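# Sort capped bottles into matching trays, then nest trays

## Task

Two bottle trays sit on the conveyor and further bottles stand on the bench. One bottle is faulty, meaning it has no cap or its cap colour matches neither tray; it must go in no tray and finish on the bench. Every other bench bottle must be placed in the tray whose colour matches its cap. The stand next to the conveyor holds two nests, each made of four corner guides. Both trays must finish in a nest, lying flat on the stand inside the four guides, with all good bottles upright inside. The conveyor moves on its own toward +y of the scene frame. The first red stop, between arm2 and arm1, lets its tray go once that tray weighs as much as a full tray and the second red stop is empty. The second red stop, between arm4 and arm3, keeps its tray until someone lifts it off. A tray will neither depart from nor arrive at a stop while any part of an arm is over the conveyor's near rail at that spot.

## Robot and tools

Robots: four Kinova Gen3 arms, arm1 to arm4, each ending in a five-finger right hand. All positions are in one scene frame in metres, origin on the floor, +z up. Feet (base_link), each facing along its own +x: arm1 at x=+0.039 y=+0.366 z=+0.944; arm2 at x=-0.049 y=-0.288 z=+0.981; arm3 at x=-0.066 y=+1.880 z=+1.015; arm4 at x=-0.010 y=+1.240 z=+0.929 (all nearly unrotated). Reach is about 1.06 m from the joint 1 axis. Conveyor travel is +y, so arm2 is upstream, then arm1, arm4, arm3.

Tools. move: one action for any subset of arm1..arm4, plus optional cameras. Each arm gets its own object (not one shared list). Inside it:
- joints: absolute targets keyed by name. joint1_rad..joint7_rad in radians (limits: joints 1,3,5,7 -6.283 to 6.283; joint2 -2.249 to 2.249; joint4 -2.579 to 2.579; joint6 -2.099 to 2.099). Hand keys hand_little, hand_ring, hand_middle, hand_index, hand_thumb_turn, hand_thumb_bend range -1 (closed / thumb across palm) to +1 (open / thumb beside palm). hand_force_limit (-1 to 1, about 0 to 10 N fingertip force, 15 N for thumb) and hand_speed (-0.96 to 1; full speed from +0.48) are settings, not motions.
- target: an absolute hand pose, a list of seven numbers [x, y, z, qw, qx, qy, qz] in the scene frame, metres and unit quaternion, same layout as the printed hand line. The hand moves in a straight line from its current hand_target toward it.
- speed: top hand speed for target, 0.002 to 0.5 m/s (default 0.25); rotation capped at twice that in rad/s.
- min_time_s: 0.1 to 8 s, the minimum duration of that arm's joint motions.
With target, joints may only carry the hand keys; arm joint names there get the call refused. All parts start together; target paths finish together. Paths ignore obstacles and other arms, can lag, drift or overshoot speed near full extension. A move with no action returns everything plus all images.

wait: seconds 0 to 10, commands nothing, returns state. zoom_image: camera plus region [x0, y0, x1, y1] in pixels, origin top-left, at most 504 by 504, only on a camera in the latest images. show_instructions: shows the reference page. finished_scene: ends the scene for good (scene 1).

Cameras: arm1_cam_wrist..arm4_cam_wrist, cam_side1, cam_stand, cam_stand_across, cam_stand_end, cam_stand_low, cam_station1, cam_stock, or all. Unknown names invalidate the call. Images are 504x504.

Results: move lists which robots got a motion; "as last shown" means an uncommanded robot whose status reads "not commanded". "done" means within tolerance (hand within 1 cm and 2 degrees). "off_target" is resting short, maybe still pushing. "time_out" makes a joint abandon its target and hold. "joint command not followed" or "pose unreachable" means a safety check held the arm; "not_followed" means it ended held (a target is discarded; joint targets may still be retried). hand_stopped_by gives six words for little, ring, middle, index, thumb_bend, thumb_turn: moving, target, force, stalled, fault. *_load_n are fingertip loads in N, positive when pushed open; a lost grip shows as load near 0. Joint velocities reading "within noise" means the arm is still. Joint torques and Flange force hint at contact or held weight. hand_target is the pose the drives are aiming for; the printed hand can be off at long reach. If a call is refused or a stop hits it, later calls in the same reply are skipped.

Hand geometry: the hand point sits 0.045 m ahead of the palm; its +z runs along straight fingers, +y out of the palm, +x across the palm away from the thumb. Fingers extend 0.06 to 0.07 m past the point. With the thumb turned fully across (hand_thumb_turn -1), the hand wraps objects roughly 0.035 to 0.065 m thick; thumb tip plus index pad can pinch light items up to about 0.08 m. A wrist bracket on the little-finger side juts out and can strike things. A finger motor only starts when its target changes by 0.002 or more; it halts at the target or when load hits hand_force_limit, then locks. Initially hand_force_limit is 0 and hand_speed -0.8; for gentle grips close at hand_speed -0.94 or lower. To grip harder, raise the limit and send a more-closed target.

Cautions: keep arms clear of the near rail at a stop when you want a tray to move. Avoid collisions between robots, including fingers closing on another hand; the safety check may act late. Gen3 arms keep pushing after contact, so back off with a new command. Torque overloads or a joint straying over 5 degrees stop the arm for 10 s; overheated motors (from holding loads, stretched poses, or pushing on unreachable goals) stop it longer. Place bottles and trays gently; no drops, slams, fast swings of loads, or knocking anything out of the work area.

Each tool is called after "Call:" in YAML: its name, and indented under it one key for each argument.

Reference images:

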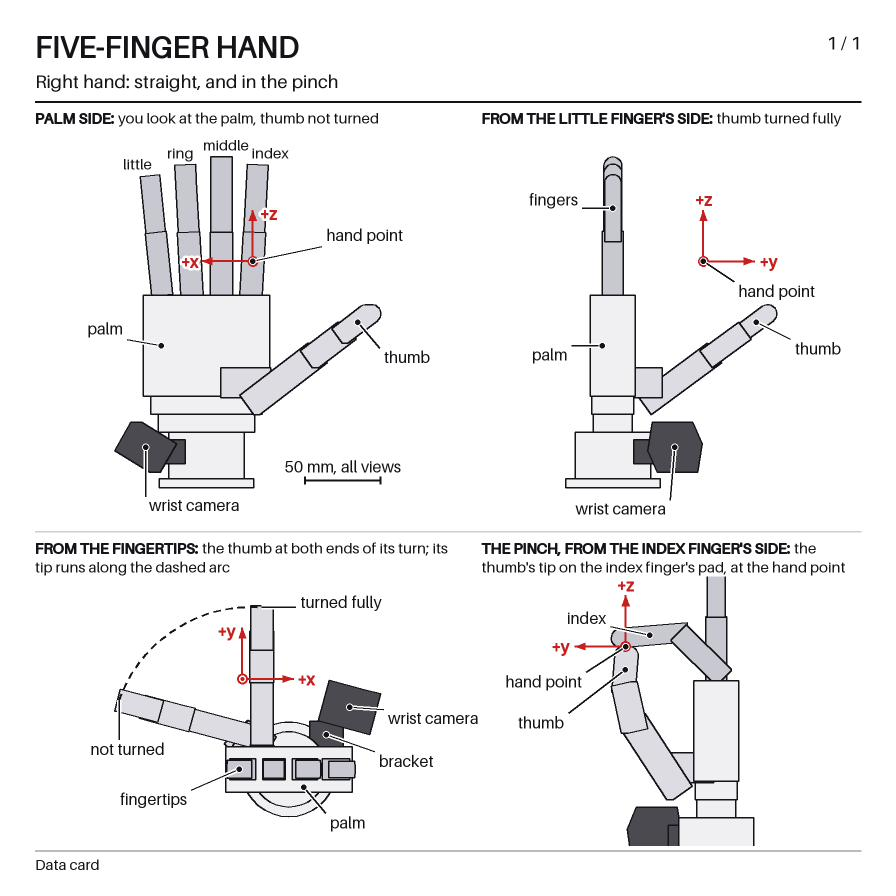

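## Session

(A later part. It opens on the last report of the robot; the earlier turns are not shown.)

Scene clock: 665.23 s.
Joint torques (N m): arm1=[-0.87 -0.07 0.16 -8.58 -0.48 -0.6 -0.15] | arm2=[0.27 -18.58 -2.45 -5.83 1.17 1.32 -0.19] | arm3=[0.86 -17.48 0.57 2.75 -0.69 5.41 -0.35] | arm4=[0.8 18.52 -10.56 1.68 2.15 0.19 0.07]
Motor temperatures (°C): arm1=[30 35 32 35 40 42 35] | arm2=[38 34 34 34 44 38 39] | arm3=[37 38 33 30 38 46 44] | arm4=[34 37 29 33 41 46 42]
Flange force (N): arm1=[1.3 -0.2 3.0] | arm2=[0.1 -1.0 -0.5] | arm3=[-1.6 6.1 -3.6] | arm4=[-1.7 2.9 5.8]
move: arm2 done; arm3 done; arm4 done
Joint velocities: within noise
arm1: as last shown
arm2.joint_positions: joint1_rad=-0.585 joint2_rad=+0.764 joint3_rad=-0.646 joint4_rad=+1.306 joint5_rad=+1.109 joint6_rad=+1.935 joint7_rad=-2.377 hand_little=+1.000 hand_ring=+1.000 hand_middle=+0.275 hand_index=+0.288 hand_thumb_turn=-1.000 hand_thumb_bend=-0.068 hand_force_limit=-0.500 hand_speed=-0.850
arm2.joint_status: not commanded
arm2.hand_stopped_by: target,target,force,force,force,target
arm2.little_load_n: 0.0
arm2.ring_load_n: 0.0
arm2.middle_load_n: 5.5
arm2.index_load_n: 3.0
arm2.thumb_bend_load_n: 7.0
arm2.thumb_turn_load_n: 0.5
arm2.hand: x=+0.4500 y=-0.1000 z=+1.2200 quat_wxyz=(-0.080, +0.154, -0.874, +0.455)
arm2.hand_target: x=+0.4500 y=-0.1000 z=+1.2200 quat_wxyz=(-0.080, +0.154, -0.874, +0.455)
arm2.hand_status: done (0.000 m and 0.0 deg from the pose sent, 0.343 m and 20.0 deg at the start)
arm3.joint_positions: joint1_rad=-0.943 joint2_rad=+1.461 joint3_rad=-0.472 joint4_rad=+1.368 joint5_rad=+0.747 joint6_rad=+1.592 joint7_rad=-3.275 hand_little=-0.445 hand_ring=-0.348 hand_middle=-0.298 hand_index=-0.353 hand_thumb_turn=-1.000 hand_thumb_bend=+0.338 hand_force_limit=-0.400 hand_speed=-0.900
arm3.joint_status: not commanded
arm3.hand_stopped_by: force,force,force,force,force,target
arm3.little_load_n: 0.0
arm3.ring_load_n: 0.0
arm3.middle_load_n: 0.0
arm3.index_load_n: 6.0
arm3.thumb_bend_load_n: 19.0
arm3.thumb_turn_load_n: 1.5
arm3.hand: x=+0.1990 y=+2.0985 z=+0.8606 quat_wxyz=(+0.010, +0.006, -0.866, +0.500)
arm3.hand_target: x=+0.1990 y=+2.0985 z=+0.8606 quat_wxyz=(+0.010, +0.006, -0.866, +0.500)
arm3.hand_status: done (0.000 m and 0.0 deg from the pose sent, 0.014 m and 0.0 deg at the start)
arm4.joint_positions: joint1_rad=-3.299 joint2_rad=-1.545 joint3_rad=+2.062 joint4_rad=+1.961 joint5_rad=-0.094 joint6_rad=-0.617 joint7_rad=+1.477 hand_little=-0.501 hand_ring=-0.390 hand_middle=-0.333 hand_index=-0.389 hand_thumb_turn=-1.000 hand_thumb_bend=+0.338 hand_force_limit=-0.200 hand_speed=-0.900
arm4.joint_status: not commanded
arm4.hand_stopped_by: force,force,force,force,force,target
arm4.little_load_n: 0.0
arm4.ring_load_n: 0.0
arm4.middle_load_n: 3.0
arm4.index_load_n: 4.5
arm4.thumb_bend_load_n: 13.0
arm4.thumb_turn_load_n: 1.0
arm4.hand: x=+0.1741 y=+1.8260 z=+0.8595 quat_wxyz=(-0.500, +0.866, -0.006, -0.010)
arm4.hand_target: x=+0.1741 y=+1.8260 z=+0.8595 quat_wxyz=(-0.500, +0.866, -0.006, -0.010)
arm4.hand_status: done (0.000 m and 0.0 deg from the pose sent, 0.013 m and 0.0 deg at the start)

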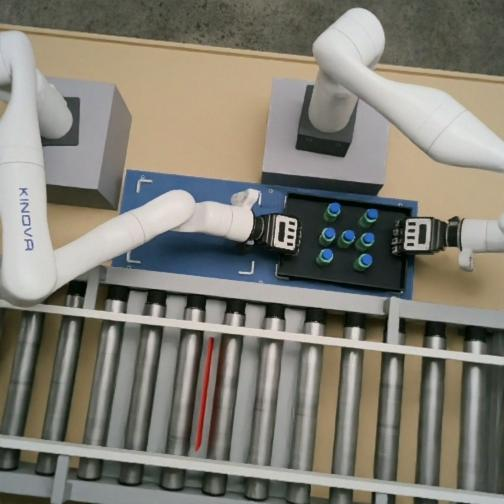

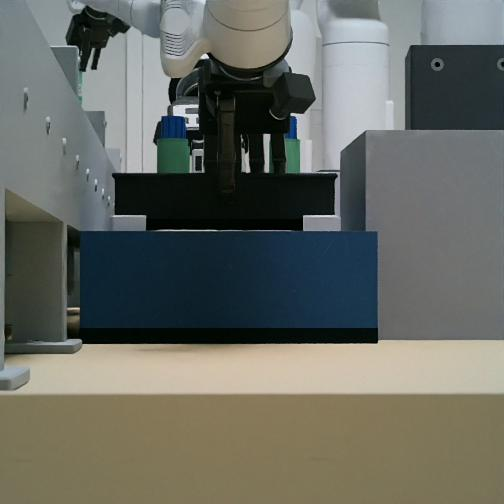

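Call:
move:
  arm3: {"target": [0.1990, 2.1000, 0.8606, -0.00983, -0.00568, 0.86595, -0.49997], "speed": 0.02}
  arm4: {"target": [0.1741, 1.8275, 0.8595, 0.49997, -0.86595, 0.00568, 0.00983], "speed": 0.02}
  arm2: {"target": [0.5188, -0.0683, 1.15, 0.0802, -0.1540, 0.8735, -0.4547], "speed": 0.2}
  cameras: ["cam_stand", "cam_stand_low", "cam_stand_end", "cam_station1", "arm2_cam_wrist"]

Call:
zoom_image:
  camera: "cam_stand_end"
  region: [165, 350, 235, 410]

Call:
zoom_image:
  camera: "cam_stand_end"
  region: [180, 230, 310, 340]

Scene clock: 678.03 s.
Joint torques (N m): arm1=[-0.9 -0.08 0.26 -8.59 -0.43 -0.59 -0.16] | arm2=[0.34 -21.69 -2.13 -5.83 1.29 1.15 -0.14] | arm3=[-0.11 -19.02 -0.53 1.43 -0.47 4.74 -0.27] | arm4=[-0.09 19.72 -13.12 0.85 2.82 0.07 -0.02]
Motor temperatures (°C): arm1=[30 35 32 35 40 42 35] | arm2=[38 34 34 34 44 38 39] | arm3=[37 38 33 30 38 46 44] | arm4=[34 37 29 33 41 46 42]
Flange force (N): arm1=[1.3 0.1 3.1] | arm2=[0.1 -0.9 -0.8] | arm3=[-1.4 4.9 -0.1] | arm4=[-1.5 7.1 3.5]
move: arm2 done; arm3 done; arm4 done
Joint velocities: within noise
arm1: as last shown
arm2.joint_positions: joint1_rad=-0.631 joint2_rad=+0.990 joint3_rad=-0.585 joint4_rad=+1.051 joint5_rad=+1.217 joint6_rad=+1.893 joint7_rad=-2.300 hand_little=+1.000 hand_ring=+1.000 hand_middle=+0.275 hand_index=+0.288 hand_thumb_turn=-1.000 hand_thumb_bend=-0.068 hand_force_limit=-0.500 hand_speed=-0.850
arm2.joint_status: not commanded
arm2.hand_stopped_by: target,target,force,force,force,target
arm2.little_load_n: 0.0
arm2.ring_load_n: -0.5
arm2.middle_load_n: 5.0
arm2.index_load_n: 2.5
arm2.thumb_bend_load_n: 6.5
arm2.thumb_turn_load_n: 1.0
arm2.hand: x=+0.5188 y=-0.0683 z=+1.1500 quat_wxyz=(-0.080, +0.154, -0.874, +0.455)
arm2.hand_target: x=+0.5188 y=-0.0683 z=+1.1500 quat_wxyz=(-0.080, +0.154, -0.874, +0.455)
arm2.hand_status: done (0.000 m and 0.0 deg from the pose sent, 0.103 m and 0.0 deg at the start)
arm3.joint_positions: joint1_rad=-0.945 joint2_rad=+1.462 joint3_rad=-0.472 joint4_rad=+1.362 joint5_rad=+0.746 joint6_rad=+1.595 joint7_rad=-3.273 hand_little=-0.445 hand_ring=-0.348 hand_middle=-0.298 hand_index=-0.353 hand_thumb_turn=-1.000 hand_thumb_bend=+0.338 hand_force_limit=-0.400 hand_speed=-0.900
arm3.joint_status: not commanded
arm3.hand_stopped_by: force,force,force,force,force,target
arm3.little_load_n: 0.0
arm3.ring_load_n: 0.0
arm3.middle_load_n: 0.5
arm3.index_load_n: 7.0
arm3.thumb_bend_load_n: 18.0
arm3.thumb_turn_load_n: 1.5
arm3.hand: x=+0.1990 y=+2.1000 z=+0.8606 quat_wxyz=(+0.010, +0.006, -0.866, +0.500)
arm3.hand_target: x=+0.1990 y=+2.1000 z=+0.8606 quat_wxyz=(+0.010, +0.006, -0.866, +0.500)
arm3.hand_status: done (0.000 m and 0.0 deg from the pose sent, 0.001 m and 0.0 deg at the start)
arm4.joint_positions: joint1_rad=-3.302 joint2_rad=-1.545 joint3_rad=+2.062 joint4_rad=+1.957 joint5_rad=-0.096 joint6_rad=-0.615 joint7_rad=+1.477 hand_little=-0.501 hand_ring=-0.390 hand_middle=-0.333 hand_index=-0.389 hand_thumb_turn=-1.000 hand_thumb_bend=+0.338 hand_force_limit=-0.200 hand_speed=-0.900
arm4.joint_status: not commanded
arm4.hand_stopped_by: force,force,force,force,force,target
arm4.little_load_n: 0.0
arm4.ring_load_n: 0.0
arm4.middle_load_n: 2.5
arm4.index_load_n: 4.0
arm4.thumb_bend_load_n: 13.5
arm4.thumb_turn_load_n: 1.0
arm4.hand: x=+0.1741 y=+1.8275 z=+0.8595 quat_wxyz=(-0.500, +0.866, -0.006, -0.010)
arm4.hand_target: x=+0.1741 y=+1.8275 z=+0.8595 quat_wxyz=(-0.500, +0.866, -0.006, -0.010)
arm4.hand_status: done (0.000 m and 0.0 deg from the pose sent, 0.001 m and 0.0 deg at the start)
pictures: arm2_cam_wrist, cam_stand, cam_stand_end, cam_stand_low, cam_station1
arm2_cam_wrist: T_world_to_cam=[[-0.42657, 0.43539, -0.79276, 1.16408], [0.60071, 0.79165, 0.11154, -0.38644], [0.67616, -0.42864, -0.59923, 0.42399]] pos_world=[0.44202, -0.01916, 1.22001]

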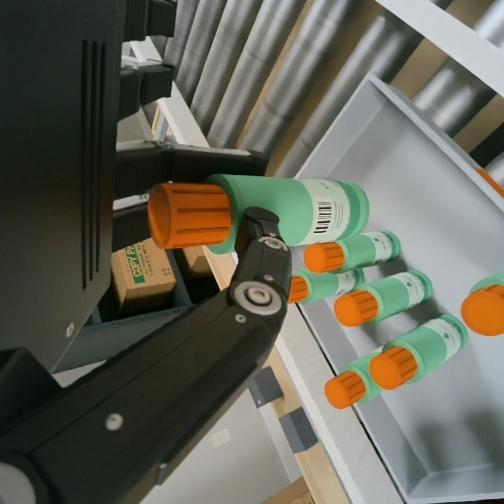

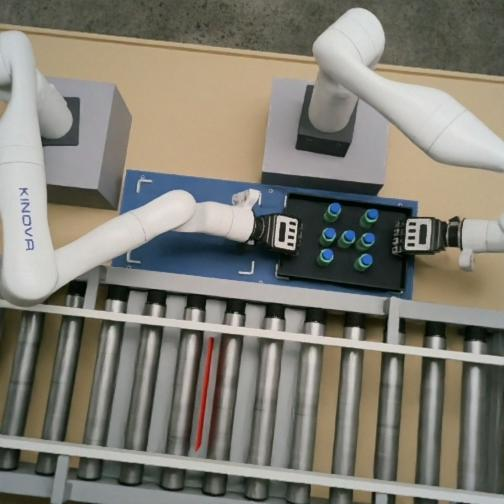

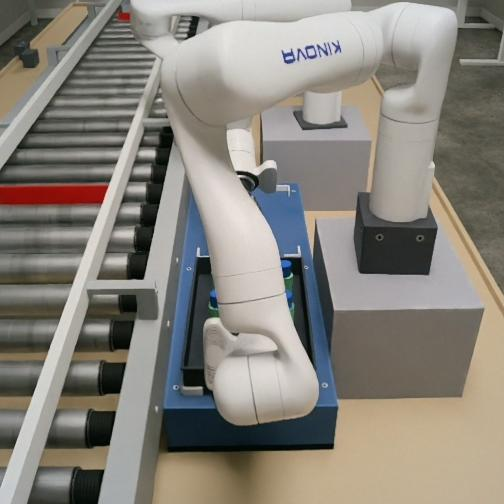

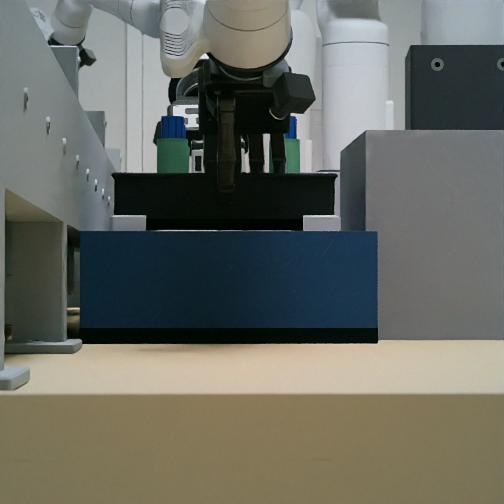

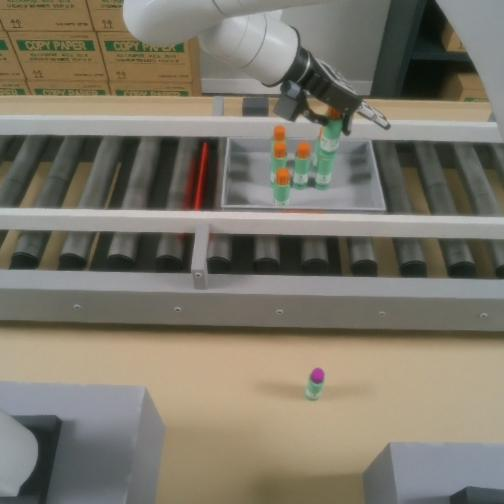

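Scaled by 7.200 from the camera's image (finer frame: 720x720).

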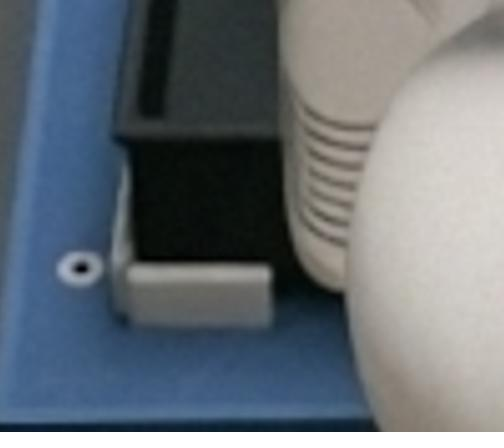

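Scaled by 3.877 from the camera's image (finer frame: 720x720).

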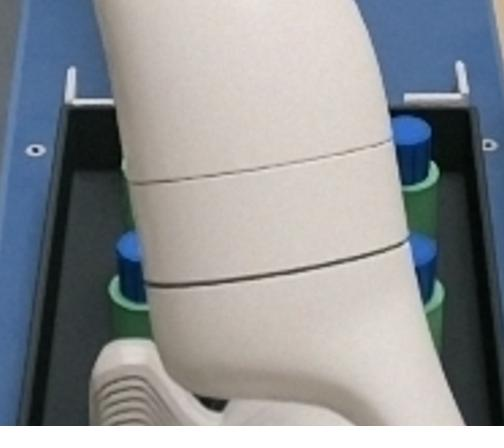

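Call:
move:
  arm3: {"target": [0.1990, 2.1008, 0.8546, -0.00983, -0.00568, 0.86595, -0.49997], "speed": 0.02}
  arm4: {"target": [0.1741, 1.8283, 0.8538, 0.49997, -0.86595, 0.00568, 0.00983], "speed": 0.02}
  arm2: {"target": [0.5188, -0.0683, 1.04, 0.0802, -0.1540, 0.8735, -0.4547], "speed": 0.15}
  cameras: ["cam_side1", "cam_station1", "arm2_cam_wrist"]

Call:
zoom_image:
  camera: "cam_side1"
  region: [140, 160, 340, 310]

Call:
zoom_image:
  camera: "cam_station1"
  region: [230, 100, 400, 230]

Scene clock: 682.53 s.
Joint torques (N m): arm1=[-0.88 -0.1 0.24 -8.58 -0.42 -0.6 -0.16] | arm2=[0.36 -22.41 -2.29 -5.13 1.13 1.39 -0.08] | arm3=[-0.19 -19.14 -0.65 1.31 -0.46 4.61 -0.27] | arm4=[0 19.84 -13.17 0.91 2.84 0.01 -0.05]
Motor temperatures (°C): arm1=[30 35 32 35 40 42 35] | arm2=[38 34 34 34 44 38 39] | arm3=[37 38 33 30 38 46 44] | arm4=[34 37 29 33 41 46 42]
Flange force (N): arm1=[1.3 0.0 3.0] | arm2=[0.3 -0.7 -0.6] | arm3=[-1.5 4.7 0.1] | arm4=[-1.5 7.2 3.5]
move: arm2 done; arm3 done; arm4 done
Joint velocities: within noise
arm1: as last shown
arm2.joint_positions: joint1_rad=-0.629 joint2_rad=+1.143 joint3_rad=-0.571 joint4_rad=+1.110 joint5_rad=+1.242 joint6_rad=+1.780 joint7_rad=-2.464 hand_little=+1.000 hand_ring=+1.000 hand_middle=+0.275 hand_index=+0.288 hand_thumb_turn=-1.000 hand_thumb_bend=-0.068 hand_force_limit=-0.500 hand_speed=-0.850
arm2.joint_status: not commanded
arm2.hand_stopped_by: target,target,force,force,force,target
arm2.little_load_n: 0.0
arm2.ring_load_n: 0.0
arm2.middle_load_n: 5.5
arm2.index_load_n: 2.5
arm2.thumb_bend_load_n: 6.5
arm2.thumb_turn_load_n: 0.5
arm2.hand: x=+0.5188 y=-0.0683 z=+1.0400 quat_wxyz=(-0.080, +0.154, -0.874, +0.455)
arm2.hand_target: x=+0.5188 y=-0.0683 z=+1.0400 quat_wxyz=(-0.080, +0.154, -0.874, +0.455)
arm2.hand_status: done (0.000 m and 0.0 deg from the pose sent, 0.110 m and 0.0 deg at the start)
arm3.joint_positions: joint1_rad=-0.948 joint2_rad=+1.475 joint3_rad=-0.470 joint4_rad=+1.349 joint5_rad=+0.749 joint6_rad=+1.593 joint7_rad=-3.271 hand_little=-0.445 hand_ring=-0.348 hand_middle=-0.298 hand_index=-0.353 hand_thumb_turn=-1.000 hand_thumb_bend=+0.338 hand_force_limit=-0.400 hand_speed=-0.900
arm3.joint_status: not commanded
arm3.hand_stopped_by: force,force,force,force,force,target
arm3.little_load_n: 0.0
arm3.ring_load_n: 0.0
arm3.middle_load_n: 1.0
arm3.index_load_n: 7.0
arm3.thumb_bend_load_n: 18.0
arm3.thumb_turn_load_n: 1.5
arm3.hand: x=+0.1990 y=+2.1008 z=+0.8546 quat_wxyz=(+0.010, +0.006, -0.866, +0.500)
arm3.hand_target: x=+0.1990 y=+2.1008 z=+0.8546 quat_wxyz=(+0.010, +0.006, -0.866, +0.500)
arm3.hand_status: done (0.000 m and 0.0 deg from the pose sent, 0.006 m and 0.0 deg at the start)
arm4.joint_positions: joint1_rad=-3.303 joint2_rad=-1.559 joint3_rad=+2.065 joint4_rad=+1.948 joint5_rad=-0.085 joint6_rad=-0.614 joint7_rad=+1.479 hand_little=-0.501 hand_ring=-0.390 hand_middle=-0.333 hand_index=-0.389 hand_thumb_turn=-1.000 hand_thumb_bend=+0.338 hand_force_limit=-0.200 hand_speed=-0.900
arm4.joint_status: not commanded
arm4.hand_stopped_by: force,force,force,force,force,target
arm4.little_load_n: 0.0
arm4.ring_load_n: 0.0
arm4.middle_load_n: 2.5
arm4.index_load_n: 3.5
arm4.thumb_bend_load_n: 13.5
arm4.thumb_turn_load_n: 1.0
arm4.hand: x=+0.1741 y=+1.8283 z=+0.8538 quat_wxyz=(-0.500, +0.866, -0.006, -0.010)
arm4.hand_target: x=+0.1741 y=+1.8283 z=+0.8538 quat_wxyz=(-0.500, +0.866, -0.006, -0.010)
arm4.hand_status: done (0.000 m and 0.0 deg from the pose sent, 0.006 m and 0.0 deg at the start)
pictures: arm2_cam_wrist, cam_side1, cam_station1
arm2_cam_wrist: T_world_to_cam=[[-0.42657, 0.43539, -0.79276, 1.07687], [0.60071, 0.79165, 0.11154, -0.37417], [0.67616, -0.42864, -0.59923, 0.35808]] pos_world=[0.44202, -0.01916, 1.11001]

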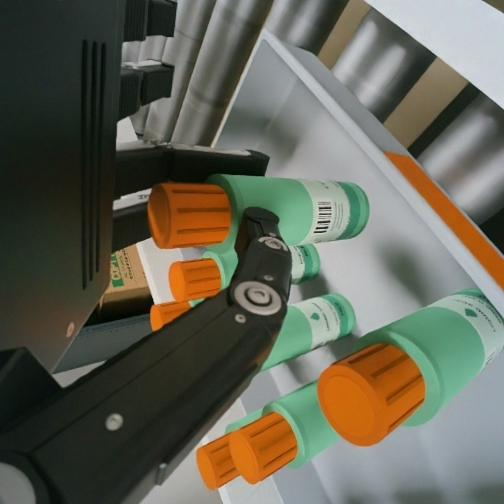

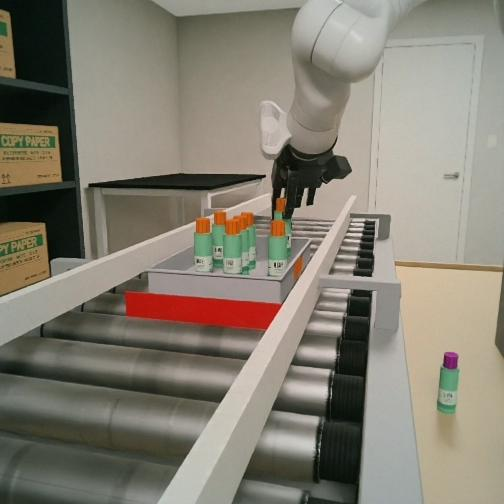

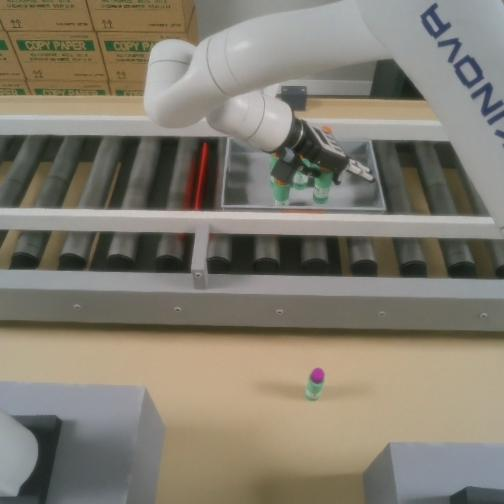

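Scaled by 2.520 from the camera's image (finer frame: 720x720).

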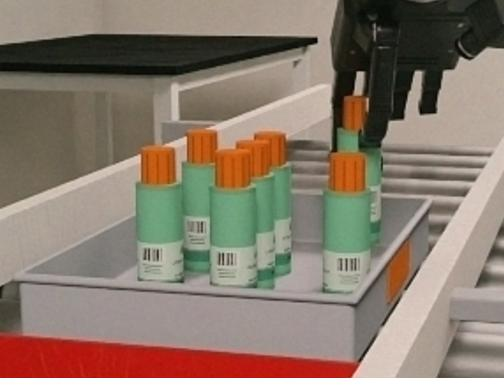

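Scaled by 2.965 from the camera's image (finer frame: 720x720).

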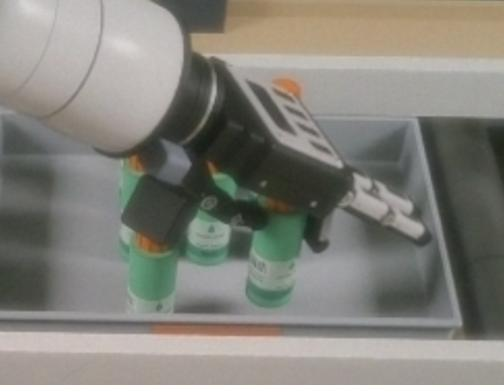

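Call:
move:
  arm3: {"target": [0.1990, 2.1008, 0.8500, -0.00983, -0.00568, 0.86595, -0.49997], "speed": 0.02}
  arm4: {"target": [0.1741, 1.8283, 0.8492, 0.49997, -0.86595, 0.00568, 0.00983], "speed": 0.02}
  arm2: {"target": [0.5188, -0.0683, 1.017, 0.0802, -0.1540, 0.8735, -0.4547], "speed": 0.1}

Call:
move:
  arm3: {"target": [0.1990, 2.1008, 0.8480, -0.00983, -0.00568, 0.86595, -0.49997], "speed": 0.02}
  arm4: {"target": [0.1741, 1.8283, 0.8472, 0.49997, -0.86595, 0.00568, 0.00983], "speed": 0.02}
  arm2: {"target": [0.5188, -0.0683, 1.0135, 0.0802, -0.1540, 0.8735, -0.4547], "speed": 0.03}
  cameras: ["cam_stand", "cam_stand_low"]

Call:
zoom_image:
  camera: "cam_stand_low"
  region: [95, 130, 365, 250]

Scene clock: 687.03 s.
Joint torques (N m): arm1=[-0.87 -0.04 0.27 -8.56 -0.41 -0.6 -0.2] | arm2=[0.19 -22.35 -2.27 -5.06 1.07 1.5 -0.16] | arm3=[-0.06 -18.96 -0.57 1.48 -0.52 4.69 -0.28] | arm4=[-0.03 19.76 -13.28 1.04 2.9 0.03 -0.05]
Motor temperatures (°C): arm1=[30 35 32 35 40 42 35] | arm2=[38 34 34 34 44 38 39] | arm3=[37 38 33 30 38 46 44] | arm4=[34 37 29 33 41 46 42]
Flange force (N): arm1=[1.3 0.0 3.0] | arm2=[0.9 -1.3 -0.2] | arm3=[-1.6 4.9 -0.3] | arm4=[-1.5 7.0 3.3]
move: arm2 done; arm3 done; arm4 done
Joint velocities: within noise
arm1: as last shown
arm2.joint_positions: joint1_rad=-0.632 joint2_rad=+1.180 joint3_rad=-0.565 joint4_rad=+1.110 joint5_rad=+1.251 joint6_rad=+1.758 joint7_rad=-2.491 hand_little=+1.000 hand_ring=+1.000 hand_middle=+0.275 hand_index=+0.288 hand_thumb_turn=-1.000 hand_thumb_bend=-0.068 hand_force_limit=-0.500 hand_speed=-0.850
arm2.joint_status: not commanded
arm2.hand_stopped_by: target,target,force,force,force,target
arm2.little_load_n: 0.0
arm2.ring_load_n: 0.0
arm2.middle_load_n: 5.5
arm2.index_load_n: 2.5
arm2.thumb_bend_load_n: 7.0
arm2.thumb_turn_load_n: 1.0
arm2.hand: x=+0.5188 y=-0.0683 z=+1.0170 quat_wxyz=(-0.080, +0.154, -0.874, +0.455)
arm2.hand_target: x=+0.5188 y=-0.0683 z=+1.0170 quat_wxyz=(-0.080, +0.154, -0.874, +0.455)
arm2.hand_status: done (0.000 m and 0.0 deg from the pose sent, 0.023 m and 0.0 deg at the start)
arm3.joint_positions: joint1_rad=-0.949 joint2_rad=+1.485 joint3_rad=-0.468 joint4_rad=+1.341 joint5_rad=+0.752 joint6_rad=+1.590 joint7_rad=-3.270 hand_little=-0.445 hand_ring=-0.348 hand_middle=-0.298 hand_index=-0.353 hand_thumb_turn=-1.000 hand_thumb_bend=+0.338 hand_force_limit=-0.400 hand_speed=-0.900
arm3.joint_status: not commanded
arm3.hand_stopped_by: force,force,force,force,force,target
arm3.little_load_n: 0.0
arm3.ring_load_n: 0.0
arm3.middle_load_n: 1.0
arm3.index_load_n: 7.0
arm3.thumb_bend_load_n: 18.5
arm3.thumb_turn_load_n: 2.0
arm3.hand: x=+0.1990 y=+2.1008 z=+0.8500 quat_wxyz=(+0.010, +0.006, -0.866, +0.500)
arm3.hand_target: x=+0.1990 y=+2.1008 z=+0.8500 quat_wxyz=(+0.010, +0.006, -0.866, +0.500)
arm3.hand_status: done (0.000 m and 0.0 deg from the pose sent, 0.005 m and 0.0 deg at the start)
arm4.joint_positions: joint1_rad=-3.303 joint2_rad=-1.571 joint3_rad=+2.068 joint4_rad=+1.942 joint5_rad=-0.076 joint6_rad=-0.614 joint7_rad=+1.482 hand_little=-0.501 hand_ring=-0.390 hand_middle=-0.333 hand_index=-0.389 hand_thumb_turn=-1.000 hand_thumb_bend=+0.338 hand_force_limit=-0.200 hand_speed=-0.900
arm4.joint_status: not commanded
arm4.hand_stopped_by: force,force,force,force,force,target
arm4.little_load_n: 0.0
arm4.ring_load_n: 0.0
arm4.middle_load_n: 2.0
arm4.index_load_n: 3.5
arm4.thumb_bend_load_n: 13.5
arm4.thumb_turn_load_n: 1.0
arm4.hand: x=+0.1741 y=+1.8283 z=+0.8492 quat_wxyz=(-0.500, +0.866, -0.006, -0.010)
arm4.hand_target: x=+0.1741 y=+1.8283 z=+0.8492 quat_wxyz=(-0.500, +0.866, -0.006, -0.010)
arm4.hand_status: done (0.000 m and 0.0 deg from the pose sent, 0.005 m and 0.0 deg at the start)
pictures: none

Scene clock: 688.00 s.
Joint torques (N m): arm1=[-0.86 -0.07 0.22 -8.58 -0.41 -0.56 -0.15] | arm2=[0.32 -22.29 -2.22 -4.99 1.07 1.48 -0.17] | arm3=[0.39 -14.83 -0.21 0.9 0.11 2.37 -0.12] | arm4=[-1.57 13.64 -6.17 -2.31 1.55 -0.4 0.36]
Motor temperatures (°C): arm1=[30 35 32 35 40 42 35] | arm2=[38 34 34 34 44 38 39] | arm3=[37 38 33 30 38 46 44] | arm4=[34 37 29 33 41 46 42]
Flange force (N): arm1=[1.3 0.0 3.2] | arm2=[0.7 -1.3 -0.5] | arm3=[-0.2 -4.7 -6.9] | arm4=[-2.8 -6.6 -15.9]
move: arm2 done; arm3 done; arm4 done
Joint velocities: within noise
arm1.joint_positions: joint1_rad=-0.600 joint2_rad=-0.412 joint3_rad=-0.041 joint4_rad=+1.487 joint5_rad=+0.000 joint6_rad=+1.948 joint7_rad=-1.776 hand_little=+1.000 hand_ring=+1.000 hand_middle=+0.650 hand_index=+0.650 hand_thumb_turn=-1.000 hand_thumb_bend=+0.600 hand_force_limit=-0.500 hand_speed=-0.400
arm1.joint_status: not commanded
arm1.hand_stopped_by: target,target,target,target,target,target
arm1.little_load_n: 0.0
arm1.ring_load_n: 0.0
arm1.middle_load_n: 0.0
arm1.index_load_n: 0.0
arm1.thumb_bend_load_n: 0.0
arm1.thumb_turn_load_n: 0.0
arm1.hand: x=+0.1617 y=+0.5139 z=+1.4473 quat_wxyz=(-0.057, +0.243, -0.968, -0.015)
arm1.hand_target: x=+0.1617 y=+0.5139 z=+1.4473 quat_wxyz=(-0.057, +0.243, -0.968, -0.015)
arm1.hand_status: not commanded
arm2.joint_positions: joint1_rad=-0.632 joint2_rad=+1.185 joint3_rad=-0.564 joint4_rad=+1.109 joint5_rad=+1.252 joint6_rad=+1.755 joint7_rad=-2.494 hand_little=+1.000 hand_ring=+1.000 hand_middle=+0.275 hand_index=+0.288 hand_thumb_turn=-1.000 hand_thumb_bend=-0.068 hand_force_limit=-0.500 hand_speed=-0.850
arm2.joint_status: not commanded
arm2.hand_stopped_by: target,target,force,force,force,target
arm2.little_load_n: 0.0
arm2.ring_load_n: 0.0
arm2.middle_load_n: 5.5
arm2.index_load_n: 3.0
arm2.thumb_bend_load_n: 7.0
arm2.thumb_turn_load_n: 0.5
arm2.hand: x=+0.5188 y=-0.0683 z=+1.0135 quat_wxyz=(-0.080, +0.154, -0.874, +0.455)
arm2.hand_target: x=+0.5188 y=-0.0683 z=+1.0135 quat_wxyz=(-0.080, +0.154, -0.874, +0.455)
arm2.hand_status: done (0.000 m and 0.0 deg from the pose sent, 0.004 m and 0.0 deg at the start)
arm3.joint_positions: joint1_rad=-0.950 joint2_rad=+1.489 joint3_rad=-0.467 joint4_rad=+1.337 joint5_rad=+0.753 joint6_rad=+1.589 joint7_rad=-3.270 hand_little=-0.445 hand_ring=-0.348 hand_middle=-0.298 hand_index=-0.353 hand_thumb_turn=-1.000 hand_thumb_bend=+0.338 hand_force_limit=-0.400 hand_speed=-0.900
arm3.joint_status: not commanded
arm3.hand_stopped_by: force,force,force,force,force,target
arm3.little_load_n: 0.0
arm3.ring_load_n: 0.0
arm3.middle_load_n: 1.0
arm3.index_load_n: 6.0
arm3.thumb_bend_load_n: 16.5
arm3.thumb_turn_load_n: 1.0
arm3.hand: x=+0.1990 y=+2.1008 z=+0.8480 quat_wxyz=(+0.010, +0.006, -0.866, +0.500)
arm3.hand_target: x=+0.1990 y=+2.1008 z=+0.8480 quat_wxyz=(+0.010, +0.006, -0.866, +0.500)
arm3.hand_status: done (0.000 m and 0.0 deg from the pose sent, 0.002 m and 0.0 deg at the start)
arm4.joint_positions: joint1_rad=-3.303 joint2_rad=-1.576 joint3_rad=+2.069 joint4_rad=+1.940 joint5_rad=-0.072 joint6_rad=-0.614 joint7_rad=+1.482 hand_little=-0.501 hand_ring=-0.390 hand_middle=-0.334 hand_index=-0.389 hand_thumb_turn=-1.000 hand_thumb_bend=+0.338 hand_force_limit=-0.200 hand_speed=-0.900
arm4.joint_status: not commanded
arm4.hand_stopped_by: force,force,force,force,force,target
arm4.little_load_n: 0.0
arm4.ring_load_n: 0.0
arm4.middle_load_n: 1.0
arm4.index_load_n: 2.5
arm4.thumb_bend_load_n: 13.5
arm4.thumb_turn_load_n: 0.5
arm4.hand: x=+0.1741 y=+1.8283 z=+0.8472 quat_wxyz=(-0.500, +0.866, -0.006, -0.010)
arm4.hand_target: x=+0.1741 y=+1.8283 z=+0.8472 quat_wxyz=(-0.500, +0.866, -0.006, -0.010)
arm4.hand_status: done (0.000 m and 0.0 deg from the pose sent, 0.002 m and 0.0 deg at the start)

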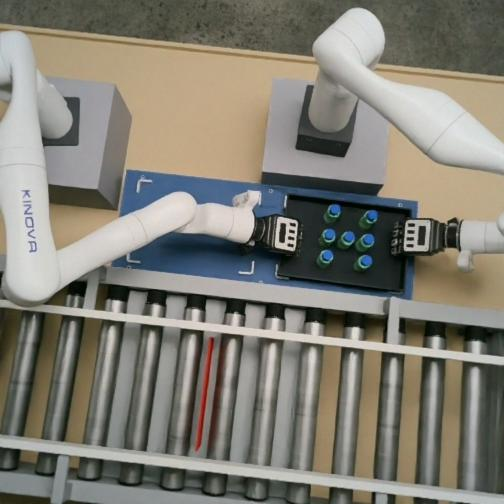

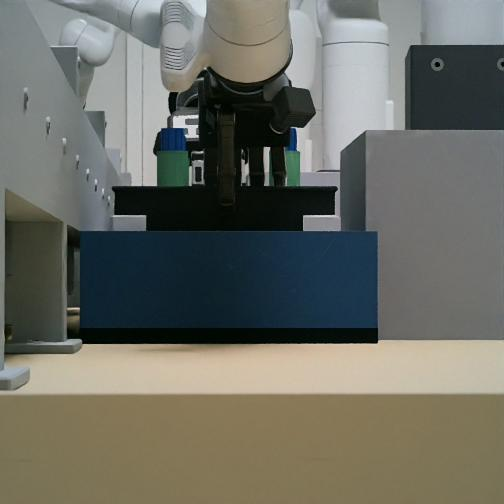

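Scaled by 1.867 from the camera's image (finer frame: 720x720).

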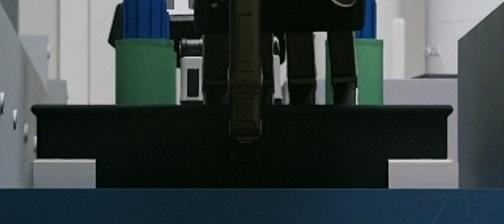

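Call:
move:
  arm3: {"target": [0.1990, 2.1008, 0.8490, -0.00983, -0.00568, 0.86595, -0.49997], "speed": 0.02}
  arm4: {"target": [0.1741, 1.8283, 0.8487, 0.49997, -0.86595, 0.00568, 0.00983], "speed": 0.02}
  arm2: {"target": [0.5188, -0.0683, 1.0118, 0.0802, -0.1540, 0.8735, -0.4547], "speed": 0.03}

Call:
move:
  arm3: {"joints": {"hand_index": 0.2, "hand_middle": 0.2, "hand_ring": 0.2, "hand_little": 0.2, "hand_speed": -0.7}}
  arm4: {"joints": {"hand_index": 0.2, "hand_middle": 0.2, "hand_ring": 0.2, "hand_little": 0.2, "hand_speed": -0.7}}

Call:
move:
  arm3: {"joints": {"hand_thumb_bend": 0.5, "hand_speed": -0.7}}
  arm4: {"joints": {"hand_thumb_bend": 0.5, "hand_speed": -0.7}}
  cameras: ["cam_stand", "cam_stand_low", "cam_station1", "arm3_cam_wrist", "arm4_cam_wrist"]

Scene clock: 692.00 s.
Joint torques (N m): arm1=[-0.87 -0.07 0.24 -8.56 -0.44 -0.59 -0.14] | arm2=[0.27 -22.35 -2.21 -4.95 1.07 1.52 -0.13] | arm3=[-0.04 -19.01 -0.44 1.44 -0.46 4.76 -0.29] | arm4=[-0.07 19.69 -13.14 1.23 2.8 0.1 -0.05]
Motor temperatures (°C): arm1=[30 35 32 35 40 42 35] | arm2=[38 34 34 34 44 38 39] | arm3=[37 38 33 30 38 46 44] | arm4=[34 37 29 33 41 46 42]
Flange force (N): arm1=[1.3 0.1 3.0] | arm2=[0.7 -1.2 -0.4] | arm3=[-1.4 4.9 -0.2] | arm4=[-1.4 7.0 3.6]
move: arm2 done; arm3 done; arm4 done
Joint velocities: within noise
arm1: as last shown
arm1.index_load_n: 0.5
arm2.joint_positions: joint1_rad=-0.632 joint2_rad=+1.188 joint3_rad=-0.564 joint4_rad=+1.109 joint5_rad=+1.253 joint6_rad=+1.754 joint7_rad=-2.496 hand_little=+1.000 hand_ring=+1.000 hand_middle=+0.275 hand_index=+0.288 hand_thumb_turn=-1.000 hand_thumb_bend=-0.068 hand_force_limit=-0.500 hand_speed=-0.850
arm2.joint_status: not commanded
arm2.hand_stopped_by: target,target,force,force,force,target
arm2.little_load_n: 0.0
arm2.ring_load_n: 0.0
arm2.middle_load_n: 5.0
arm2.index_load_n: 2.5
arm2.thumb_bend_load_n: 6.5
arm2.thumb_turn_load_n: 0.5
arm2.hand: x=+0.5188 y=-0.0683 z=+1.0118 quat_wxyz=(-0.080, +0.154, -0.874, +0.455)
arm2.hand_target: x=+0.5188 y=-0.0683 z=+1.0118 quat_wxyz=(-0.080, +0.154, -0.874, +0.455)
arm2.hand_status: done (0.000 m and 0.0 deg from the pose sent, 0.002 m and 0.0 deg at the start)
arm3.joint_positions: joint1_rad=-0.950 joint2_rad=+1.487 joint3_rad=-0.468 joint4_rad=+1.339 joint5_rad=+0.752 joint6_rad=+1.590 joint7_rad=-3.270 hand_little=-0.445 hand_ring=-0.348 hand_middle=-0.298 hand_index=-0.353 hand_thumb_turn=-1.000 hand_thumb_bend=+0.338 hand_force_limit=-0.400 hand_speed=-0.900
arm3.joint_status: not commanded
arm3.hand_stopped_by: force,force,force,force,force,target
arm3.little_load_n: 0.0
arm3.ring_load_n: 0.0
arm3.middle_load_n: 1.0
arm3.index_load_n: 7.0
arm3.thumb_bend_load_n: 18.0
arm3.thumb_turn_load_n: 1.5
arm3.hand: x=+0.1990 y=+2.1008 z=+0.8490 quat_wxyz=(+0.010, +0.006, -0.866, +0.500)
arm3.hand_target: x=+0.1990 y=+2.1008 z=+0.8490 quat_wxyz=(+0.010, +0.006, -0.866, +0.500)
arm3.hand_status: done (0.000 m and 0.0 deg from the pose sent, 0.001 m and 0.0 deg at the start)
arm4.joint_positions: joint1_rad=-3.303 joint2_rad=-1.572 joint3_rad=+2.069 joint4_rad=+1.942 joint5_rad=-0.075 joint6_rad=-0.614 joint7_rad=+1.482 hand_little=-0.501 hand_ring=-0.390 hand_middle=-0.334 hand_index=-0.389 hand_thumb_turn=-1.000 hand_thumb_bend=+0.338 hand_force_limit=-0.200 hand_speed=-0.900
arm4.joint_status: not commanded
arm4.hand_stopped_by: force,force,force,force,force,target
arm4.little_load_n: 0.0
arm4.ring_load_n: 0.0
arm4.middle_load_n: 2.5
arm4.index_load_n: 4.0
arm4.thumb_bend_load_n: 14.0
arm4.thumb_turn_load_n: 1.0
arm4.hand: x=+0.1741 y=+1.8283 z=+0.8487 quat_wxyz=(-0.500, +0.866, -0.006, -0.010)
arm4.hand_target: x=+0.1741 y=+1.8283 z=+0.8487 quat_wxyz=(-0.500, +0.866, -0.006, -0.010)
arm4.hand_status: done (0.000 m and 0.0 deg from the pose sent, 0.001 m and 0.0 deg at the start)
pictures: none

Scene clock: 693.33 s.
Joint torques (N m): arm1=[-0.85 -0.1 0.21 -8.6 -0.44 -0.61 -0.15] | arm2=[0.25 -22.41 -2.25 -5 1.06 1.46 -0.17] | arm3=[0.89 -16.98 0.37 2.6 -0.76 5.05 -0.31] | arm4=[-0.69 19.75 -13.87 0.11 3.12 -0.12 -0.05]
Motor temperatures (°C): arm1=[30 35 32 35 40 42 35] | arm2=[38 34 34 34 44 38 39] | arm3=[37 38 33 30 38 46 44] | arm4=[34 37 29 33 41 46 42]
Flange force (N): arm1=[1.2 -0.1 3.1] | arm2=[0.6 -1.2 -0.4] | arm3=[-1.7 4.9 -4.1] | arm4=[-1.7 7.8 -0.5]
move: arm3 done; arm4 done
Joint velocities: within noise
arm1, arm2: as last shown
arm1.index_load_n: 0.0
arm1.thumb_bend_load_n: -0.5
arm2.middle_load_n: 5.5
arm3.joint_positions: joint1_rad=-0.950 joint2_rad=+1.487 joint3_rad=-0.468 joint4_rad=+1.339 joint5_rad=+0.752 joint6_rad=+1.590 joint7_rad=-3.270 hand_little=+0.200 hand_ring=+0.200 hand_middle=+0.200 hand_index=+0.200 hand_thumb_turn=-1.000 hand_thumb_bend=+0.338 hand_force_limit=-0.400 hand_speed=-0.700
arm3.joint_status: all done
arm3.hand_stopped_by: target,target,target,target,force,target
arm3.little_load_n: 0.0
arm3.ring_load_n: 0.0
arm3.middle_load_n: 0.0
arm3.index_load_n: -0.5
arm3.thumb_bend_load_n: 15.0
arm3.thumb_turn_load_n: 1.5
arm3.hand: x=+0.1990 y=+2.1008 z=+0.8490 quat_wxyz=(+0.010, +0.006, -0.866, +0.500)
arm3.hand_target: x=+0.1990 y=+2.1008 z=+0.8490 quat_wxyz=(+0.010, +0.006, -0.866, +0.500)
arm3.hand_status: not commanded
arm4.joint_positions: joint1_rad=-3.303 joint2_rad=-1.572 joint3_rad=+2.069 joint4_rad=+1.942 joint5_rad=-0.075 joint6_rad=-0.614 joint7_rad=+1.482 hand_little=+0.200 hand_ring=+0.200 hand_middle=+0.200 hand_index=+0.200 hand_thumb_turn=-1.000 hand_thumb_bend=+0.338 hand_force_limit=-0.200 hand_speed=-0.700
arm4.joint_status: all done
arm4.hand_stopped_by: target,target,target,target,force,target
arm4.little_load_n: 0.0
arm4.ring_load_n: 0.0
arm4.middle_load_n: 0.0
arm4.index_load_n: 0.0
arm4.thumb_bend_load_n: 13.5
arm4.thumb_turn_load_n: 1.0
arm4.hand: x=+0.1741 y=+1.8283 z=+0.8487 quat_wxyz=(-0.500, +0.866, -0.006, -0.010)
arm4.hand_target: x=+0.1741 y=+1.8283 z=+0.8487 quat_wxyz=(-0.500, +0.866, -0.006, -0.010)
arm4.hand_status: not commanded
pictures: none

Scene clock: 694.20 s.
Joint torques (N m): arm1=[-0.9 -0.03 0.23 -8.61 -0.43 -0.61 -0.14] | arm2=[0.22 -22.48 -2.28 -4.93 1.05 1.43 -0.12] | arm3=[-1.25 -18.26 -2.19 -0.62 -0.23 2.17 -0.17] | arm4=[1.17 16.87 -7.91 1.77 1.44 0.07 0.16]
Motor temperatures (°C): arm1=[30 35 32 35 40 42 35] | arm2=[38 34 34 34 44 38 39] | arm3=[37 38 33 30 38 46 44] | arm4=[34 37 29 33 41 46 42]
Flange force (N): arm1=[1.4 0.1 3.2] | arm2=[0.3 -1.0 -0.4] | arm3=[-1.6 -3.2 0.4] | arm4=[-1.8 -1.7 4.2]
move: arm3 done; arm4 done
Joint velocities: within noise
arm1, arm2: as last shown
arm1.thumb_bend_load_n: 0.0
arm2.thumb_bend_load_n: 7.0
arm2.thumb_turn_load_n: 1.0
arm3.joint_positions: joint1_rad=-0.950 joint2_rad=+1.487 joint3_rad=-0.468 joint4_rad=+1.339 joint5_rad=+0.752 joint6_rad=+1.590 joint7_rad=-3.270 hand_little=+0.200 hand_ring=+0.200 hand_middle=+0.200 hand_index=+0.200 hand_thumb_turn=-1.000 hand_thumb_bend=+0.500 hand_force_limit=-0.400 hand_speed=-0.700
arm3.joint_status: all done
arm3.hand_stopped_by: target,target,target,target,target,target
arm3.little_load_n: 0.0
arm3.ring_load_n: 0.0
arm3.middle_load_n: 0.0
arm3.index_load_n: 0.0
arm3.thumb_bend_load_n: 0.0
arm3.thumb_turn_load_n: 0.0
arm3.hand: x=+0.1990 y=+2.1008 z=+0.8490 quat_wxyz=(+0.010, +0.006, -0.866, +0.500)
arm3.hand_target: x=+0.1990 y=+2.1008 z=+0.8490 quat_wxyz=(+0.010, +0.006, -0.866, +0.500)
arm3.hand_status: not commanded
arm4.joint_positions: joint1_rad=-3.303 joint2_rad=-1.572 joint3_rad=+2.069 joint4_rad=+1.942 joint5_rad=-0.075 joint6_rad=-0.614 joint7_rad=+1.482 hand_little=+0.200 hand_ring=+0.200 hand_middle=+0.200 hand_index=+0.200 hand_thumb_turn=-1.000 hand_thumb_bend=+0.500 hand_force_limit=-0.200 hand_speed=-0.700
arm4.joint_status: all done
arm4.hand_stopped_by: target,target,target,target,target,target
arm4.little_load_n: 0.0
arm4.ring_load_n: 0.0
arm4.middle_load_n: 0.0
arm4.index_load_n: 0.0
arm4.thumb_bend_load_n: 0.0
arm4.thumb_turn_load_n: 0.0
arm4.hand: x=+0.1741 y=+1.8283 z=+0.8487 quat_wxyz=(-0.500, +0.866, -0.006, -0.010)
arm4.hand_target: x=+0.1741 y=+1.8283 z=+0.8487 quat_wxyz=(-0.500, +0.866, -0.006, -0.010)
arm4.hand_status: not commanded
pictures: arm3_cam_wrist, arm4_cam_wrist, cam_stand, cam_stand_low, cam_station1
arm3_cam_wrist: T_world_to_cam=[[-0.21506, 0.46764, -0.85736, -0.20232], [0.85857, 0.50892, 0.06222, -1.2874], [0.46542, -0.72271, -0.51095, 1.97567]] pos_world=[0.14229, 2.17764, 0.91611]
arm4_cam_wrist: T_world_to_cam=[[0.2097, -0.46548, -0.85986, 1.55118], [-0.83503, -0.54276, 0.09018, 1.05861], [-0.50867, 0.6991, -0.5025, -0.64629]] pos_world=[0.22994, 1.74843, 0.91358]

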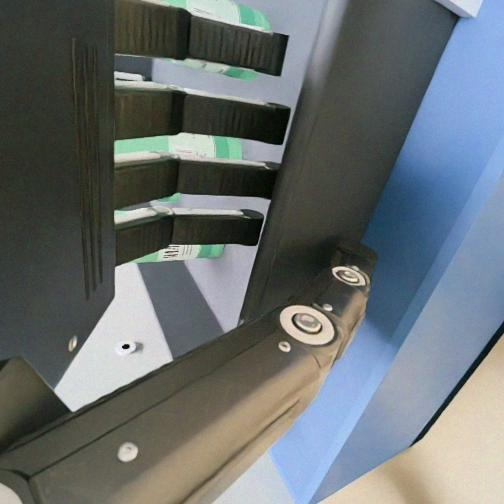

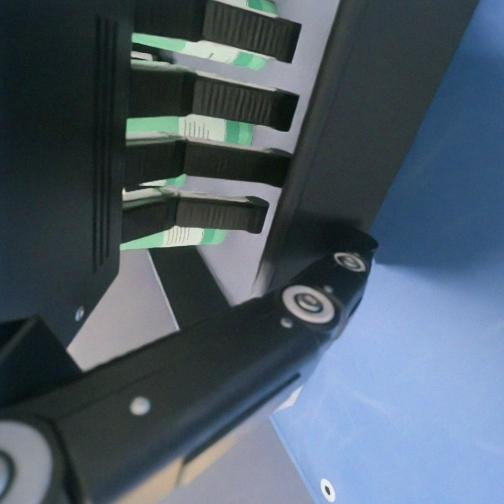

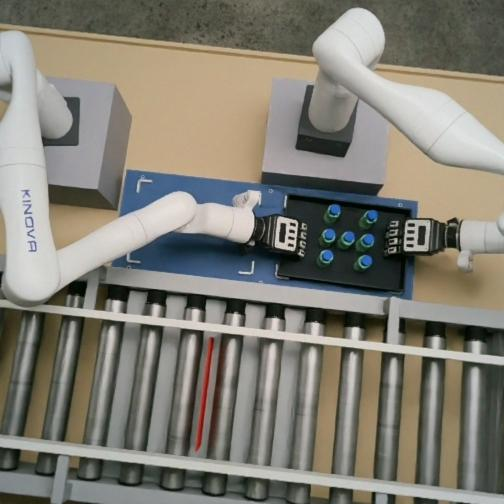

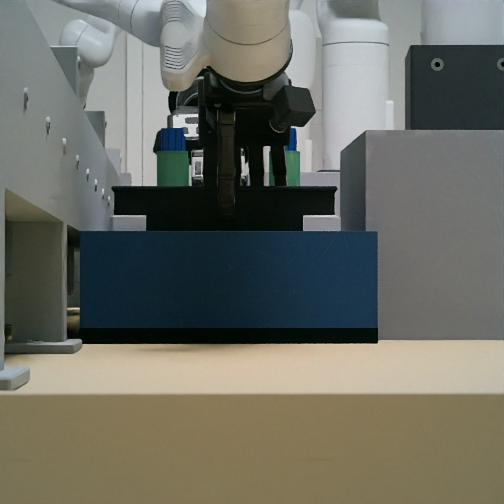

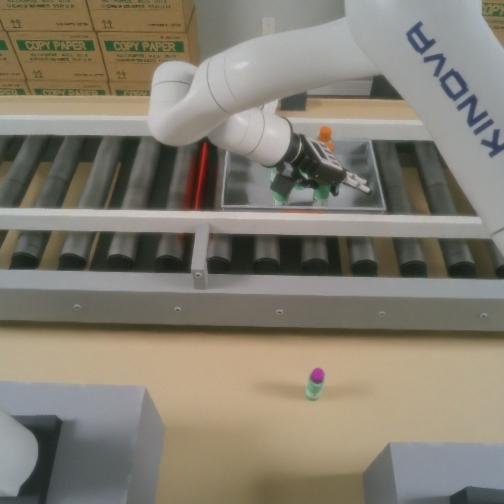

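Call:
move:
  arm3: {"target": [0.1990, 2.1008, 0.95, -0.00983, -0.00568, 0.86595, -0.49997], "speed": 0.08}
  arm4: {"target": [0.1741, 1.8283, 0.95, 0.49997, -0.86595, 0.00568, 0.00983], "speed": 0.08}
  arm2: {"target": [0.5188, -0.0683, 1.0095, 0.0802, -0.1540, 0.8735, -0.4547], "speed": 0.03}
  cameras: ["cam_stand", "cam_stand_low", "cam_stand_end"]

Call:
zoom_image:
  camera: "cam_stand_low"
  region: [95, 130, 365, 250]

Call:
zoom_image:
  camera: "cam_stand"
  region: [260, 170, 440, 310]

Scene clock: 699.27 s.
Joint torques (N m): arm1=[-0.86 -0.07 0.2 -8.59 -0.46 -0.6 -0.15] | arm2=[0.86 -16.23 -2.98 -3.72 -0.38 -0.83 -0.03] | arm3=[-1.27 -17.9 -2.4 -1.16 -0.25 2.17 -0.17] | arm4=[1.17 16.79 -7.66 -0.71 1.25 0.02 0.13]
Motor temperatures (°C): arm1=[30 35 32 35 40 41 35] | arm2=[38 34 34 34 44 38 39] | arm3=[37 38 33 30 38 46 44] | arm4=[34 37 29 33 41 46 42]
Flange force (N): arm1=[1.3 -0.1 3.1] | arm2=[1.6 -9.6 -7.6] | arm3=[-1.6 -3.2 0.5] | arm4=[-2.4 -0.7 3.8]
move: arm2 done; arm3 done; arm4 done
Joint velocities: within noise
arm1: as last shown
arm2.joint_positions: joint1_rad=-0.633 joint2_rad=+1.192 joint3_rad=-0.563 joint4_rad=+1.109 joint5_rad=+1.254 joint6_rad=+1.751 joint7_rad=-2.499 hand_little=+1.000 hand_ring=+1.000 hand_middle=+0.275 hand_index=+0.288 hand_thumb_turn=-1.000 hand_thumb_bend=-0.068 hand_force_limit=-0.500 hand_speed=-0.850
arm2.joint_status: not commanded
arm2.hand_stopped_by: target,target,force,force,force,target
arm2.little_load_n: 0.0
arm2.ring_load_n: 0.0
arm2.middle_load_n: 5.5
arm2.index_load_n: 3.0
arm2.thumb_bend_load_n: 5.5
arm2.thumb_turn_load_n: 0.5
arm2.hand: x=+0.5188 y=-0.0683 z=+1.0095 quat_wxyz=(-0.080, +0.154, -0.874, +0.455)
arm2.hand_target: x=+0.5188 y=-0.0683 z=+1.0095 quat_wxyz=(-0.080, +0.154, -0.874, +0.455)
arm2.hand_status: done (0.000 m and 0.0 deg from the pose sent, 0.002 m and 0.0 deg at the start)
arm3.joint_positions: joint1_rad=-0.919 joint2_rad=+1.274 joint3_rad=-0.513 joint4_rad=+1.481 joint5_rad=+0.686 joint6_rad=+1.668 joint7_rad=-3.268 hand_little=+0.200 hand_ring=+0.200 hand_middle=+0.200 hand_index=+0.200 hand_thumb_turn=-1.000 hand_thumb_bend=+0.500 hand_force_limit=-0.400 hand_speed=-0.700
arm3.joint_status: not commanded
arm3.hand_stopped_by: target,target,target,target,target,target
arm3.little_load_n: 0.0
arm3.ring_load_n: -0.5
arm3.middle_load_n: 0.0
arm3.index_load_n: 0.0
arm3.thumb_bend_load_n: 0.0
arm3.thumb_turn_load_n: 0.0
arm3.hand: x=+0.1990 y=+2.1008 z=+0.9500 quat_wxyz=(+0.010, +0.006, -0.866, +0.500)
arm3.hand_target: x=+0.1990 y=+2.1008 z=+0.9500 quat_wxyz=(+0.010, +0.006, -0.866, +0.500)
arm3.hand_status: done (0.000 m and 0.0 deg from the pose sent, 0.101 m and 0.0 deg at the start)
arm4.joint_positions: joint1_rad=-3.304 joint2_rad=-1.305 joint3_rad=+1.999 joint4_rad=+2.027 joint5_rad=-0.283 joint6_rad=-0.574 joint7_rad=+1.434 hand_little=+0.200 hand_ring=+0.200 hand_middle=+0.200 hand_index=+0.200 hand_thumb_turn=-1.000 hand_thumb_bend=+0.500 hand_force_limit=-0.200 hand_speed=-0.700
arm4.joint_status: not commanded
arm4.hand_stopped_by: target,target,target,target,target,target
arm4.little_load_n: 0.0
arm4.ring_load_n: 0.0
arm4.middle_load_n: 0.0
arm4.index_load_n: 0.0
arm4.thumb_bend_load_n: 0.0
arm4.thumb_turn_load_n: 0.0
arm4.hand: x=+0.1741 y=+1.8283 z=+0.9500 quat_wxyz=(-0.500, +0.866, -0.006, -0.010)
arm4.hand_target: x=+0.1741 y=+1.8283 z=+0.9500 quat_wxyz=(-0.500, +0.866, -0.006, -0.010)
arm4.hand_status: done (0.000 m and 0.0 deg from the pose sent, 0.101 m and 0.0 deg at the start)
pictures: cam_stand, cam_stand_end, cam_stand_low

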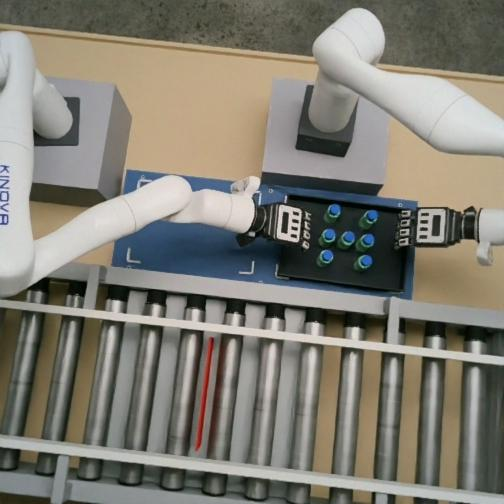

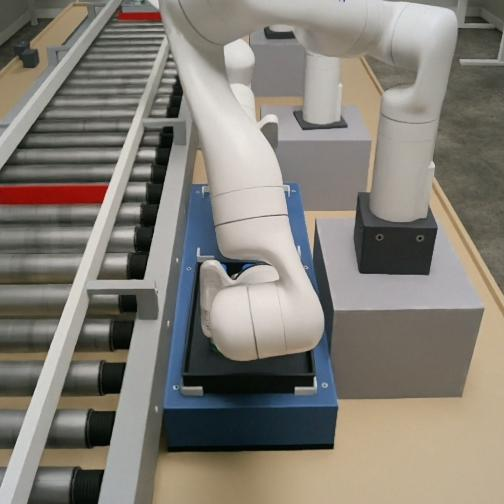

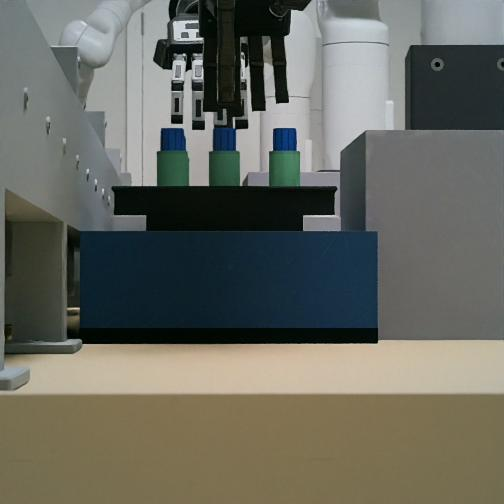

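Scaled by 1.867 from the camera's image (finer frame: 720x720).

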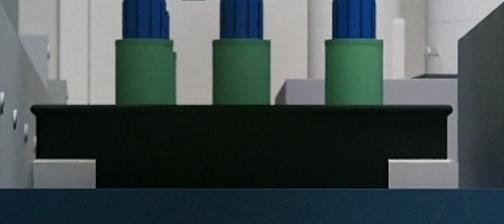

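Scaled by 2.800 from the camera's image (finer frame: 720x720).

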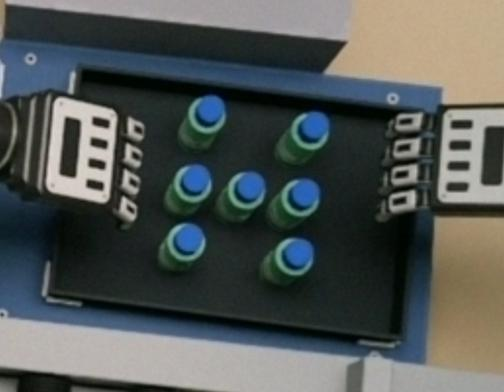

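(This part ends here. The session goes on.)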